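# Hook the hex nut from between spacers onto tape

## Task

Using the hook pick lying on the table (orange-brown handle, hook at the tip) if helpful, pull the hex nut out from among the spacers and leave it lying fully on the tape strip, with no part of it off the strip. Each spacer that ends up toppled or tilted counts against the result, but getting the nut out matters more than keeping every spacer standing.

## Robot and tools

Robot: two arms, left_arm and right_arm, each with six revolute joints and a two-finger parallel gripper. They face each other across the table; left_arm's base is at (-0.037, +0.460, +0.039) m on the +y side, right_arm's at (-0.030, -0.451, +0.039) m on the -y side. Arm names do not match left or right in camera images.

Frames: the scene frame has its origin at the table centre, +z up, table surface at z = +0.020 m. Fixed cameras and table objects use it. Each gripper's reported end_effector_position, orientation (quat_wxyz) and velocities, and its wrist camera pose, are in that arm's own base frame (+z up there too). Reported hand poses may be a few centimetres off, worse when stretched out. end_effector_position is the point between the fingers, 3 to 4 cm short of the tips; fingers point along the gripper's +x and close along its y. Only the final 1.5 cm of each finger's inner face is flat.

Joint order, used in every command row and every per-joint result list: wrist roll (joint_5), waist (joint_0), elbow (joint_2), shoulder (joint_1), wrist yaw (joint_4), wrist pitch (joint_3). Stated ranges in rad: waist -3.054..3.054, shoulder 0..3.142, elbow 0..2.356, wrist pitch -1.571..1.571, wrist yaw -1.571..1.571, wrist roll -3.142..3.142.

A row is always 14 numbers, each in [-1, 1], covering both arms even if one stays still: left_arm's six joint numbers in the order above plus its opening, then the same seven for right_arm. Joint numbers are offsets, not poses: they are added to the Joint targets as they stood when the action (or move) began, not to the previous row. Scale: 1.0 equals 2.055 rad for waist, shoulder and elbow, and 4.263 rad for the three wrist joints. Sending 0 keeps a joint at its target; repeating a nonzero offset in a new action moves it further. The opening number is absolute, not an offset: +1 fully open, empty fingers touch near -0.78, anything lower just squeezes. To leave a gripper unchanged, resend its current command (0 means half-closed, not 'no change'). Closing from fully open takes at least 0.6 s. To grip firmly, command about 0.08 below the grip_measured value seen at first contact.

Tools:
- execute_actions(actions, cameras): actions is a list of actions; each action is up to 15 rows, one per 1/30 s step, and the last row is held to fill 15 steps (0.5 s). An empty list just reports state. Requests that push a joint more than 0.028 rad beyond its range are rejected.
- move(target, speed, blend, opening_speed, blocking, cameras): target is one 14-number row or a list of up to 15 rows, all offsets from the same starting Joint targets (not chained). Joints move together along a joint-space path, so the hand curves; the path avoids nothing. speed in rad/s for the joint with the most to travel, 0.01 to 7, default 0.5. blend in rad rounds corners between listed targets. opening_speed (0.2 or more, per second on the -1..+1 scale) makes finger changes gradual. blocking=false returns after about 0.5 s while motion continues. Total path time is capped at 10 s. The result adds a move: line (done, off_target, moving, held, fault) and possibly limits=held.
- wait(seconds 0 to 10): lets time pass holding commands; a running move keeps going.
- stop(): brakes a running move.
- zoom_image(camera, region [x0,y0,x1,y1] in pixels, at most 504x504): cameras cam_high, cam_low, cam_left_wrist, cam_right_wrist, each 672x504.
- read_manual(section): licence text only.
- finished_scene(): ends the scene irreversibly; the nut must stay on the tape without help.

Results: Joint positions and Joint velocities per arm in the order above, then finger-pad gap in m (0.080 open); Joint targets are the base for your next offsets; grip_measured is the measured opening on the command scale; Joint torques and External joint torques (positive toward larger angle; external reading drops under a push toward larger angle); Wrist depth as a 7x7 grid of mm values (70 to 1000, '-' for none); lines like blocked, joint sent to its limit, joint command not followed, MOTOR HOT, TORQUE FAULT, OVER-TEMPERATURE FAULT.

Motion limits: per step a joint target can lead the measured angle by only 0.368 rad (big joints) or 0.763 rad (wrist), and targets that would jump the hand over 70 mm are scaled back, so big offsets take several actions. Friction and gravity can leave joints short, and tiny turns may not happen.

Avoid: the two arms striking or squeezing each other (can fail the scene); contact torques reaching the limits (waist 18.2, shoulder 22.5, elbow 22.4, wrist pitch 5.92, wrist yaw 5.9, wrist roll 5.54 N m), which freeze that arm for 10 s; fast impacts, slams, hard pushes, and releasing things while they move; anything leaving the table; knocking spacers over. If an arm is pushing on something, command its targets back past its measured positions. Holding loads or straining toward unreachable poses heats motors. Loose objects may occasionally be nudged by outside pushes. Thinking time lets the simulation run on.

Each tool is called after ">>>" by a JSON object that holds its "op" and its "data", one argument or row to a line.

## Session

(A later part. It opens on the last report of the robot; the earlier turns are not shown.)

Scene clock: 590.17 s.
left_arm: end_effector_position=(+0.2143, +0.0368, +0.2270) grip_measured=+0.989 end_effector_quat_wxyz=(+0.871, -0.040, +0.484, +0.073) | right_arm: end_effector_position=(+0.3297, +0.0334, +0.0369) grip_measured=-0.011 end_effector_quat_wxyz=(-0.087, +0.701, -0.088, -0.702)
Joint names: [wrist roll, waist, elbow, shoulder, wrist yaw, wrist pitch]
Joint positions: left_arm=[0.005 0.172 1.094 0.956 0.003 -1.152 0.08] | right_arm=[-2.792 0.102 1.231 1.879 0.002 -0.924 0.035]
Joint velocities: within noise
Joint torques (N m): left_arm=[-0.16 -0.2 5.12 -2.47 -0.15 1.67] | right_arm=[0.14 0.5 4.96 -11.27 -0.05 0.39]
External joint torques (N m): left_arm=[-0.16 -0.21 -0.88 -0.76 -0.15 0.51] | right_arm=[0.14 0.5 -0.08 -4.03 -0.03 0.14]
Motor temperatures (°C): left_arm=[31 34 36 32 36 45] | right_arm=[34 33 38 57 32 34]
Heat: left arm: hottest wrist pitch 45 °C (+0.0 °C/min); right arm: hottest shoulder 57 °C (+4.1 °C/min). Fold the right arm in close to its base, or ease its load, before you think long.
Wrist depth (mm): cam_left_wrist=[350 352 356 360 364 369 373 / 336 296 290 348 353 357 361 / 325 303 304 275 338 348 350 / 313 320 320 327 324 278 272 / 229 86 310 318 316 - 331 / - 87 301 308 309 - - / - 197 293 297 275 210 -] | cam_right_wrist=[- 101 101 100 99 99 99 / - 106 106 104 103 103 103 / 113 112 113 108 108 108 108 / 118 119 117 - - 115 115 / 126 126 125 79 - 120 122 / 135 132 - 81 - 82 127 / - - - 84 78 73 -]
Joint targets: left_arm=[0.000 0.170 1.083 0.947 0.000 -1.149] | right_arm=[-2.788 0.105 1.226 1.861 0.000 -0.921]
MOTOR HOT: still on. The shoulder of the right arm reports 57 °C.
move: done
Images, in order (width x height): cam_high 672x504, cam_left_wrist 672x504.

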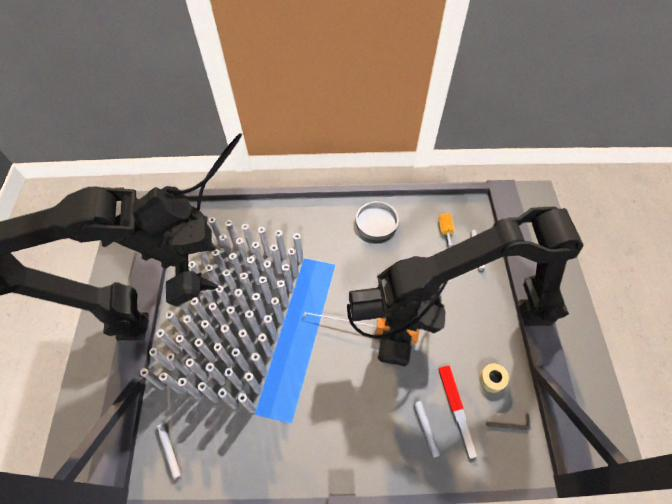

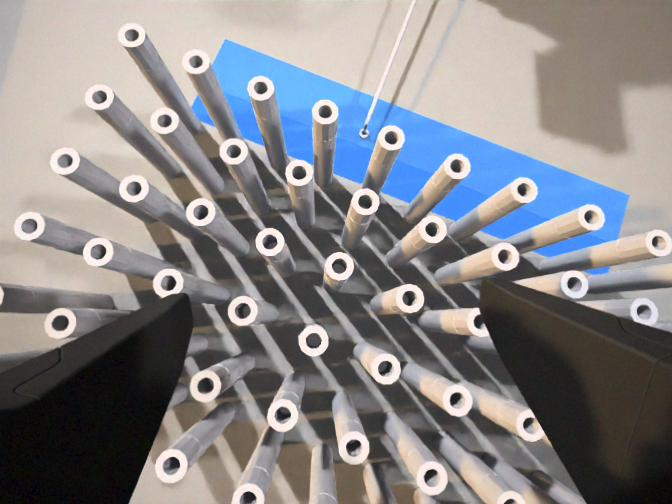

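>>> {"op": "move", "data": {
  "target": [
    [0, 0, 0, 0, 0, 0, 1.0, 0, 0, 0.00686, 0, 0, 0, -0.3],
    [0, 0, 0, 0, 0, 0, 1.0, 0, 0, 0.01946, -0.00735, 0, -0.01056, -0.3],
    [0, 0, 0, 0, 0, 0, 1.0, 0, 0, 0.08818, -0.03187, 0, -0.05541, -0.3]
  ],
  "speed": [0.1, 0.1, 0.35],
  "cameras": ["cam_high", "cam_left_wrist", "cam_low"]
}}

>>> {"op": "zoom_image", "data": {
  "camera": "cam_left_wrist",
  "region": [310, 60, 430, 180]
}}

>>> {"op": "zoom_image", "data": {
  "camera": "cam_high",
  "region": [240, 250, 360, 350]
}}

Scene clock: 607.67 s.
left_arm: end_effector_position=(+0.2143, +0.0368, +0.2270) grip_measured=+0.989 end_effector_quat_wxyz=(+0.871, -0.040, +0.484, +0.073) | right_arm: end_effector_position=(+0.3297, +0.0334, +0.0981) grip_measured=-0.011 end_effector_quat_wxyz=(-0.087, +0.703, -0.088, -0.701)
Joint names: [wrist roll, waist, elbow, shoulder, wrist yaw, wrist pitch]
Joint positions: left_arm=[0.005 0.172 1.094 0.956 0.003 -1.152 0.08] | right_arm=[-2.792 0.102 1.395 1.81 0.002 -1.154 0.035]
Joint velocities: within noise
Joint torques (N m): left_arm=[-0.17 -0.19 5.07 -2.47 -0.15 1.67] | right_arm=[0.12 0.43 7.7 -10.73 -0.05 0]
External joint torques (N m): left_arm=[-0.17 -0.19 -0.91 -0.8 -0.15 0.52] | right_arm=[0.12 0.42 2.34 -3.59 -0.04 -0.24]
Motor temperatures (°C): left_arm=[31 34 36 32 36 45] | right_arm=[33 33 37 54 32 34]
Heat: left arm: hottest wrist pitch 45 °C (+0.0 °C/min); right arm: hottest shoulder 54 °C (+3.0 °C/min). Fold the right arm in close to its base, or ease its load, before you think long.
Wrist depth (mm): cam_left_wrist=[348 352 357 361 364 370 374 / 336 296 289 349 352 357 361 / 324 304 304 275 337 346 349 / 313 320 320 328 325 279 273 / 230 86 312 317 318 - 330 / - 86 301 308 308 - - / - 196 294 297 275 210 -] | cam_right_wrist=[157 157 154 154 153 152 153 / 165 164 164 162 161 159 158 / 173 173 171 167 166 167 167 / 184 183 181 - - 177 177 / 195 194 191 79 - 185 188 / 206 204 - 81 - 82 196 / - - - 84 78 73 -]
Joint targets: left_arm=[0.000 0.170 1.083 0.947 0.000 -1.149] | right_arm=[-2.789 0.105 1.407 1.795 0.000 -1.158]
MOTOR HOT: still on. The shoulder of the right arm reports 54 °C.
move: done
Images, in order (width x height): cam_high 672x504, cam_low 672x504, cam_left_wrist 672x504.

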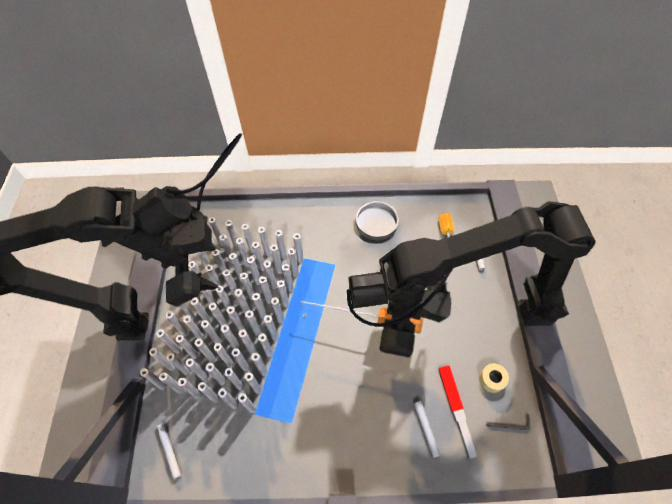

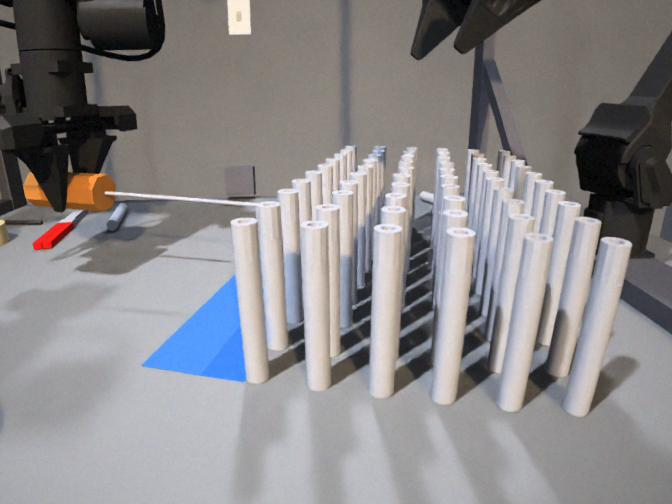

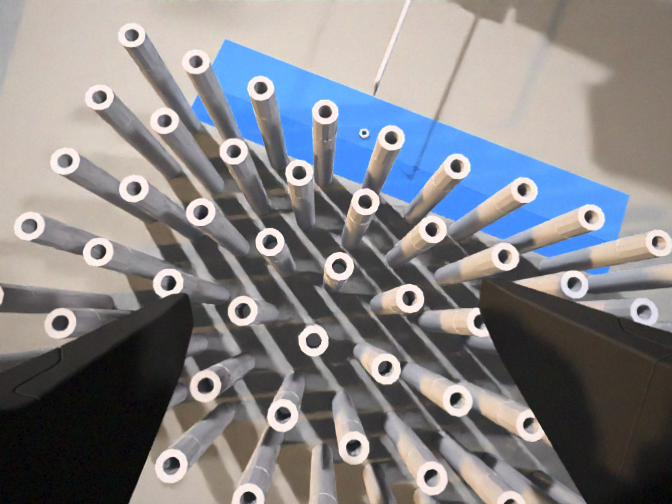

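Scaled by 4.200 from the camera's 672x504 image, which has a finer 960x720 frame.

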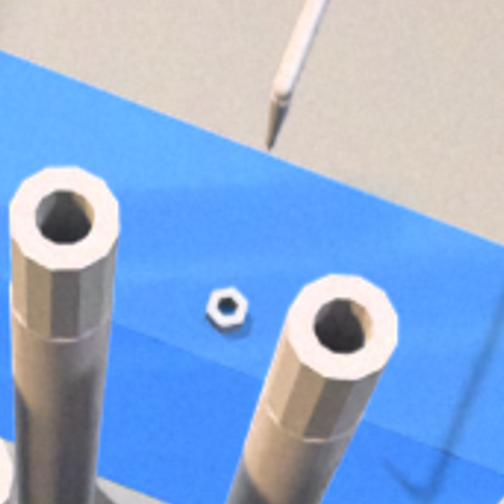

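Scaled by 4.200 from the camera's 672x504 image, which has a finer 960x720 frame.

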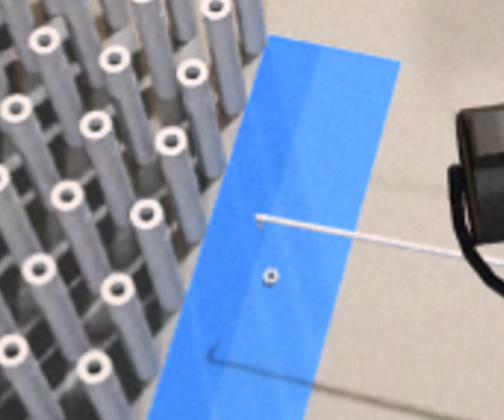

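>>> {"op": "move", "data": {
  "target": [
    [0, 0, 0, 0, 0, 0, 1.0, 0.00859, 0.01781, -0.22973, -0.15202, 0, 0.04764, -0.3],
    [0, 0, 0, 0, 0, 0, 1.0, 0.00859, 0.01781, -0.28297, -0.10954, 0, 0.08888, -0.3]
  ],
  "speed": [0.5, 0.25],
  "cameras": ["cam_high", "cam_low", "cam_right_wrist"]
}}

>>> {"op": "zoom_image", "data": {
  "camera": "cam_high",
  "region": [280, 260, 440, 380]
}}

Scene clock: 625.83 s.
left_arm: end_effector_position=(+0.2143, +0.0368, +0.2270) grip_measured=+0.989 end_effector_quat_wxyz=(+0.871, -0.040, +0.484, +0.073) | right_arm: end_effector_position=(+0.2500, +0.0345, +0.0297) grip_measured=-0.011 end_effector_quat_wxyz=(-0.092, +0.720, -0.083, -0.683)
Joint names: [wrist roll, waist, elbow, shoulder, wrist yaw, wrist pitch]
Joint positions: left_arm=[0.005 0.172 1.094 0.956 0.003 -1.152 0.08] | right_arm=[-2.755 0.138 0.83 1.566 0.002 -0.782 0.035]
Joint velocities: within noise
Joint torques (N m): left_arm=[-0.15 -0.24 5.13 -2.42 -0.16 1.67] | right_arm=[0.12 0.45 5.06 -5.5 -0.05 0.51]
External joint torques (N m): left_arm=[-0.15 -0.25 -0.92 -0.7 -0.16 0.49] | right_arm=[0.12 0.45 0.22 -0.67 -0.04 0.2]
Motor temperatures (°C): left_arm=[31 34 36 32 36 45] | right_arm=[33 33 38 54 32 34]
Heat: left arm: hottest wrist pitch 45 °C (+0.0 °C/min); right arm: hottest shoulder 54 °C (+3.0 °C/min). Fold the right arm in close to its base, or ease its load, before you think long.
Wrist depth (mm): cam_left_wrist=[347 353 357 361 366 369 374 / 336 296 288 349 353 358 361 / 323 304 304 275 338 345 350 / 314 319 320 327 325 279 271 / 230 86 312 318 316 - 331 / - 86 302 308 308 - - / - 197 294 296 275 211 -] | cam_right_wrist=[- 92 91 93 93 - 92 / - 97 97 97 97 97 97 / 104 103 104 101 100 102 101 / - 111 111 - - 111 109 / 119 119 118 79 - 116 117 / - 126 - 81 - 82 125 / - - - 84 78 72 -]
Joint targets: left_arm=[0.000 0.170 1.083 0.947 0.000 -1.149] | right_arm=[-2.752 0.142 0.826 1.570 0.000 -0.778]
MOTOR HOT: still on. The shoulder of the right arm reports 54 °C.
move: done
Images, in order (width x height): cam_high 672x504, cam_low 672x504, cam_right_wrist 672x504.

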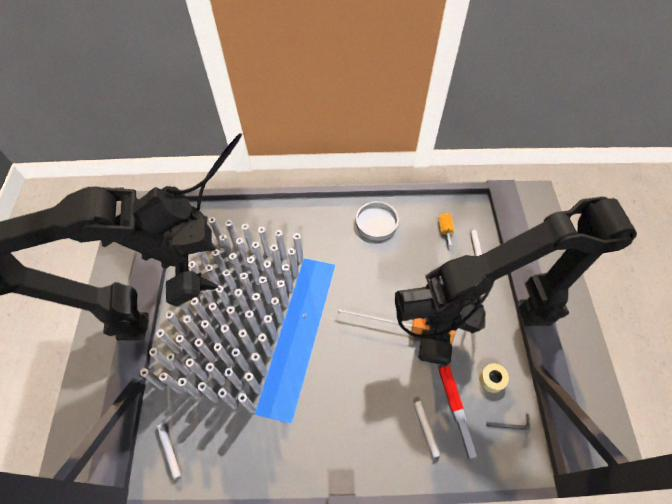

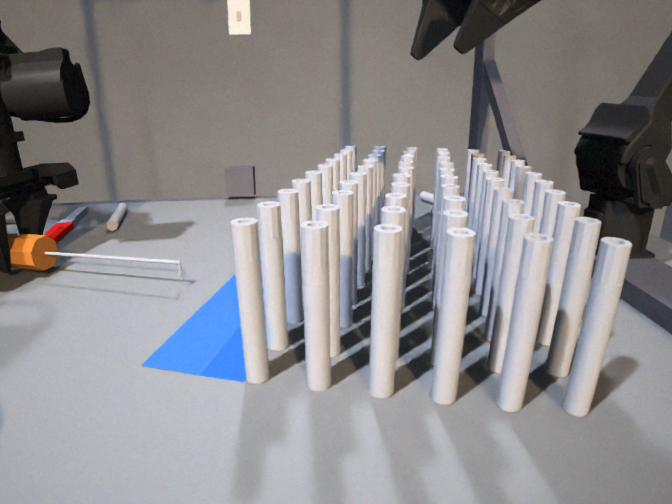

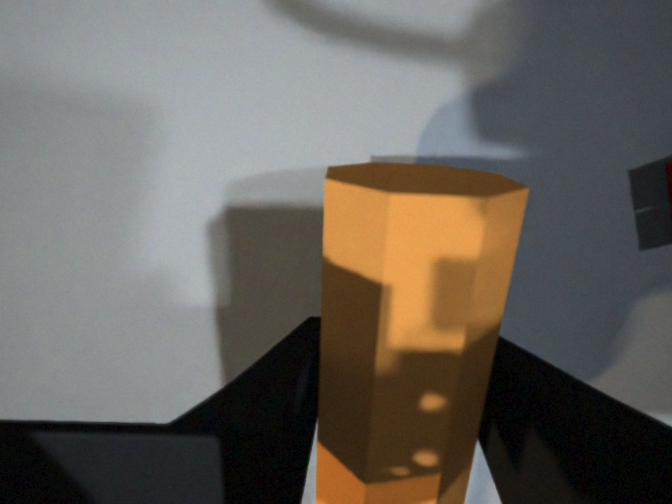

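Scaled by 3.150 from the camera's 672x504 image, which has a finer 960x720 frame.

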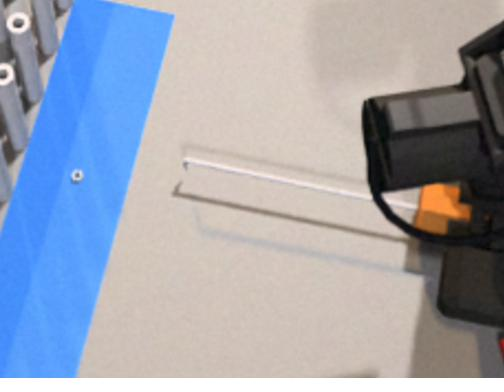

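>>> {"op": "move", "data": {
  "target": [
    [0, 0, 0, 0, 0, 0, 1.0, 0, 0, -0.00448, 0.00375, 0, 0.00397, -0.3],
    [0, 0, 0, 0, 0, 0, 1.0, 0, 0, -0.00448, 0.00375, 0, 0.00397, 0.4]
  ],
  "speed": 0.06,
  "opening_speed": 0.6,
  "cameras": ["cam_high", "cam_low", "cam_right_wrist"]
}}

Scene clock: 635.77 s.
left_arm: end_effector_position=(+0.2143, +0.0368, +0.2270) grip_measured=+0.989 end_effector_quat_wxyz=(+0.871, -0.040, +0.484, +0.073) | right_arm: end_effector_position=(+0.2501, +0.0345, +0.0261) grip_measured=+0.397 end_effector_quat_wxyz=(-0.092, +0.720, -0.083, -0.683)
Joint names: [wrist roll, waist, elbow, shoulder, wrist yaw, wrist pitch]
Joint positions: left_arm=[0.005 0.172 1.094 0.956 0.003 -1.152 0.08] | right_arm=[-2.755 0.138 0.821 1.573 0.002 -0.764 0.053]
Joint velocities: within noise
Joint torques (N m): left_arm=[-0.16 -0.17 5.13 -2.45 -0.16 1.67] | right_arm=[0.12 0.43 4.95 -5.53 -0.05 0.48]
External joint torques (N m): left_arm=[-0.16 -0.18 -0.91 -0.71 -0.16 0.51] | right_arm=[0.12 0.43 0.13 -0.67 -0.03 0.17]
Motor temperatures (°C): left_arm=[31 34 36 32 36 45] | right_arm=[33 33 37 51 32 34]
Heat: left arm: hottest wrist pitch 45 °C (+0.0 °C/min); right arm: hottest shoulder 51 °C (-5.0 °C/min). Fold the right arm in close to its base, or ease its load, before you think long.
Wrist depth (mm): cam_left_wrist=[349 353 356 360 365 370 374 / 336 296 287 348 352 356 361 / 325 305 304 276 338 346 349 / 314 320 320 327 326 279 272 / 230 86 311 318 318 - 330 / - 86 302 307 308 - - / - 197 294 296 275 210 -] | cam_right_wrist=[- 89 88 89 89 - 89 / - 94 95 95 95 93 93 / 100 100 100 97 97 99 98 / - 108 108 - - 106 106 / 116 115 113 84 73 111 114 / - - - 85 80 86 119 / - - 132 91 89 82 -]
Joint targets: left_arm=[0.000 0.170 1.083 0.947 0.000 -1.149] | right_arm=[-2.752 0.142 0.817 1.578 0.000 -0.762]
MOTOR HOT: still on. The shoulder of the right arm reports 51 °C.
move: done
Images, in order (width x height): cam_high 672x504, cam_low 672x504, cam_right_wrist 672x504.

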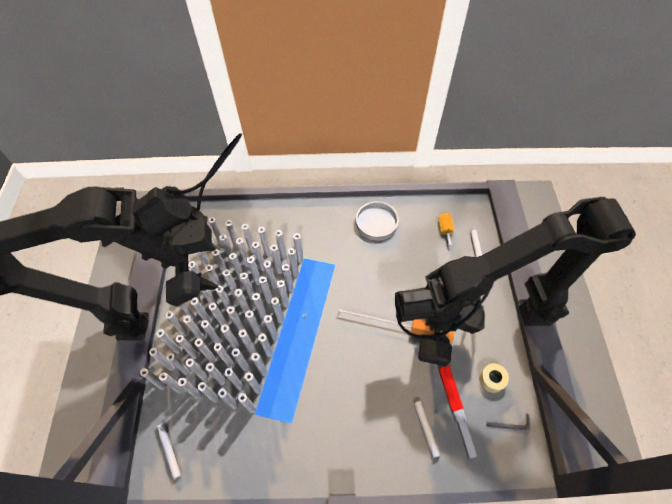

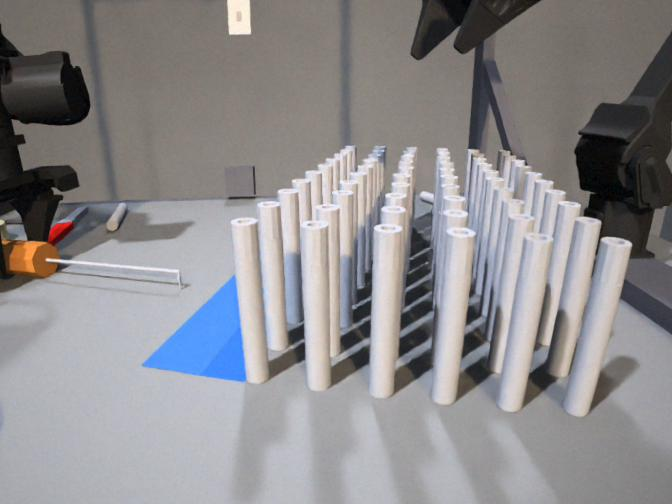

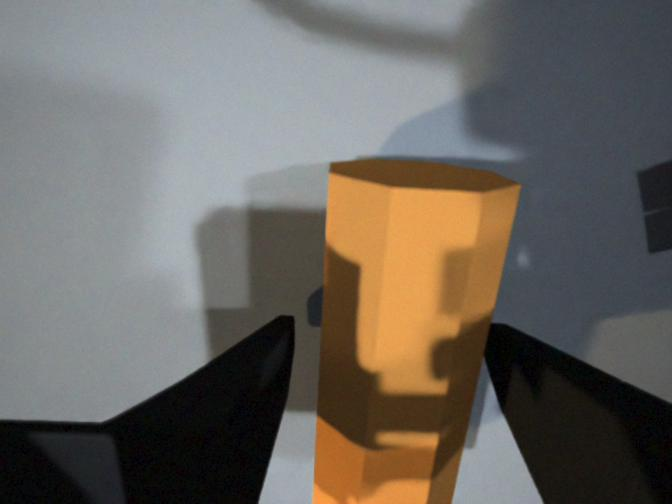

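>>> {"op": "move", "data": {
  "target": [0, 0, 0, 0, 0, 0, 1.0, 0, 0, 0.12827, -0.06433, 0, -0.08611, 0.4],
  "speed": 0.4,
  "cameras": ["cam_high", "cam_low", "cam_left_wrist", "cam_right_wrist"]
}}

>>> {"op": "zoom_image", "data": {
  "camera": "cam_high",
  "region": [130, 200, 380, 430]
}}

Scene clock: 641.73 s.
left_arm: end_effector_position=(+0.2143, +0.0368, +0.2270) grip_measured=+0.989 end_effector_quat_wxyz=(+0.871, -0.040, +0.484, +0.073) | right_arm: end_effector_position=(+0.2498, +0.0344, +0.1116) grip_measured=+0.398 end_effector_quat_wxyz=(-0.092, +0.722, -0.082, -0.680)
Joint names: [wrist roll, waist, elbow, shoulder, wrist yaw, wrist pitch]
Joint positions: left_arm=[0.005 0.172 1.094 0.956 0.003 -1.152 0.08] | right_arm=[-2.755 0.138 1.069 1.454 0.002 -1.125 0.053]
Joint velocities: within noise
Joint torques (N m): left_arm=[-0.16 -0.2 5.08 -2.45 -0.15 1.67] | right_arm=[0.11 0.44 7.49 -6.99 -0.05 0.1]
External joint torques (N m): left_arm=[-0.16 -0.21 -0.92 -0.75 -0.15 0.51] | right_arm=[0.11 0.43 2.08 -2.38 -0.03 -0.22]
Motor temperatures (°C): left_arm=[31 34 36 31 36 45] | right_arm=[33 33 37 50 32 34]
Heat: left arm: hottest wrist pitch 45 °C (+0.0 °C/min); right arm: hottest shoulder 50 °C (-7.0 °C/min). Fold the right arm in close to its base, or ease its load, before you think long.
Wrist depth (mm): cam_left_wrist=[349 353 356 360 365 368 374 / 338 297 288 350 352 357 362 / 325 304 304 275 339 345 350 / 313 321 320 326 325 279 272 / 229 86 312 317 317 - 331 / - 86 301 306 308 - - / - 197 294 296 275 210 -] | cam_right_wrist=[164 163 163 163 162 163 162 / 173 173 173 170 172 170 165 / 185 185 184 157 181 183 183 / 197 197 197 163 193 196 195 / 212 212 205 206 210 203 209 / 225 - - 227 228 87 219 / - - 244 248 248 78 -]
Joint targets: left_arm=[0.000 0.170 1.083 0.947 0.000 -1.149] | right_arm=[-2.752 0.142 1.080 1.446 0.000 -1.129]
MOTOR HOT: still on. The shoulder of the right arm reports 50 °C.
move: done

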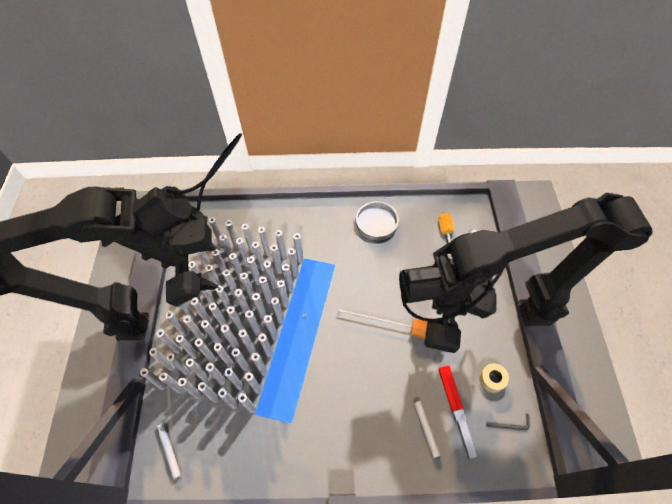

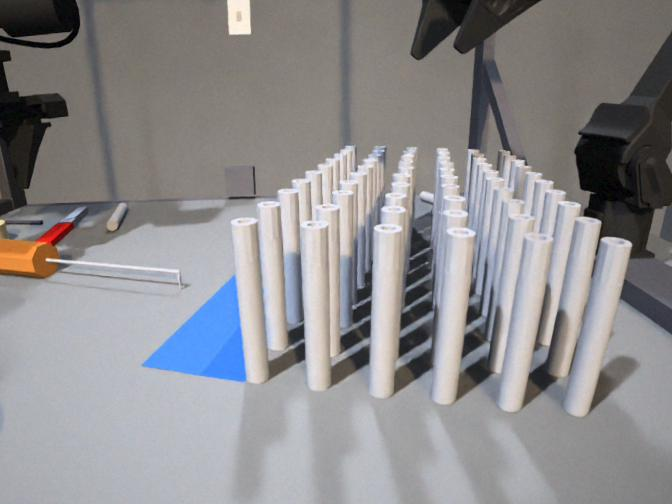

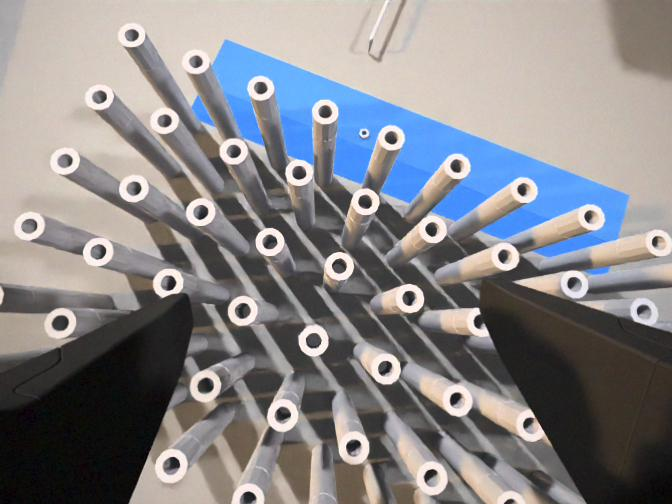

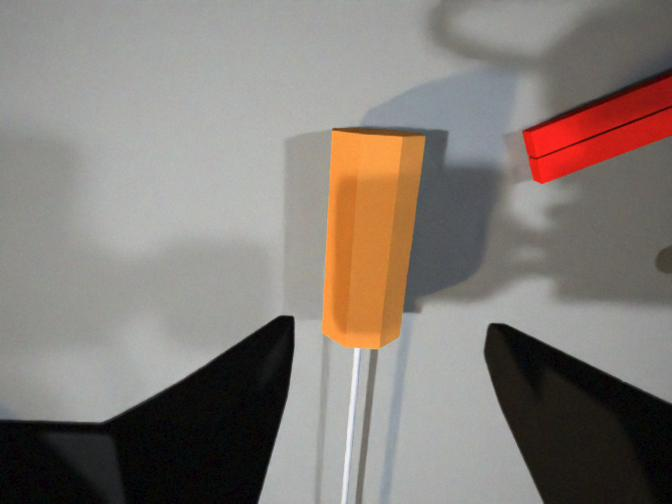

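Scaled by 2.016 from the camera's 672x504 image, which has a finer 960x720 frame.

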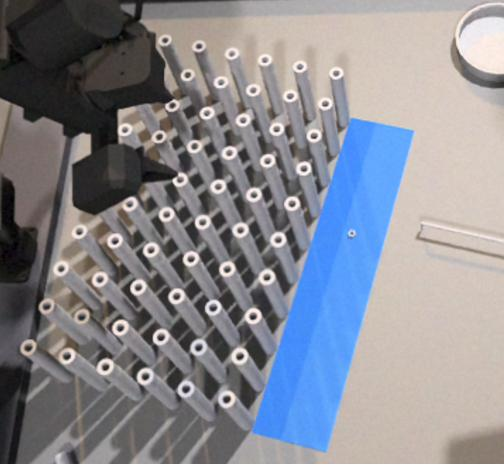

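>>> {"op": "finished_scene", "data": {
  "scene": 1
}}

The scene is finished: the task was done.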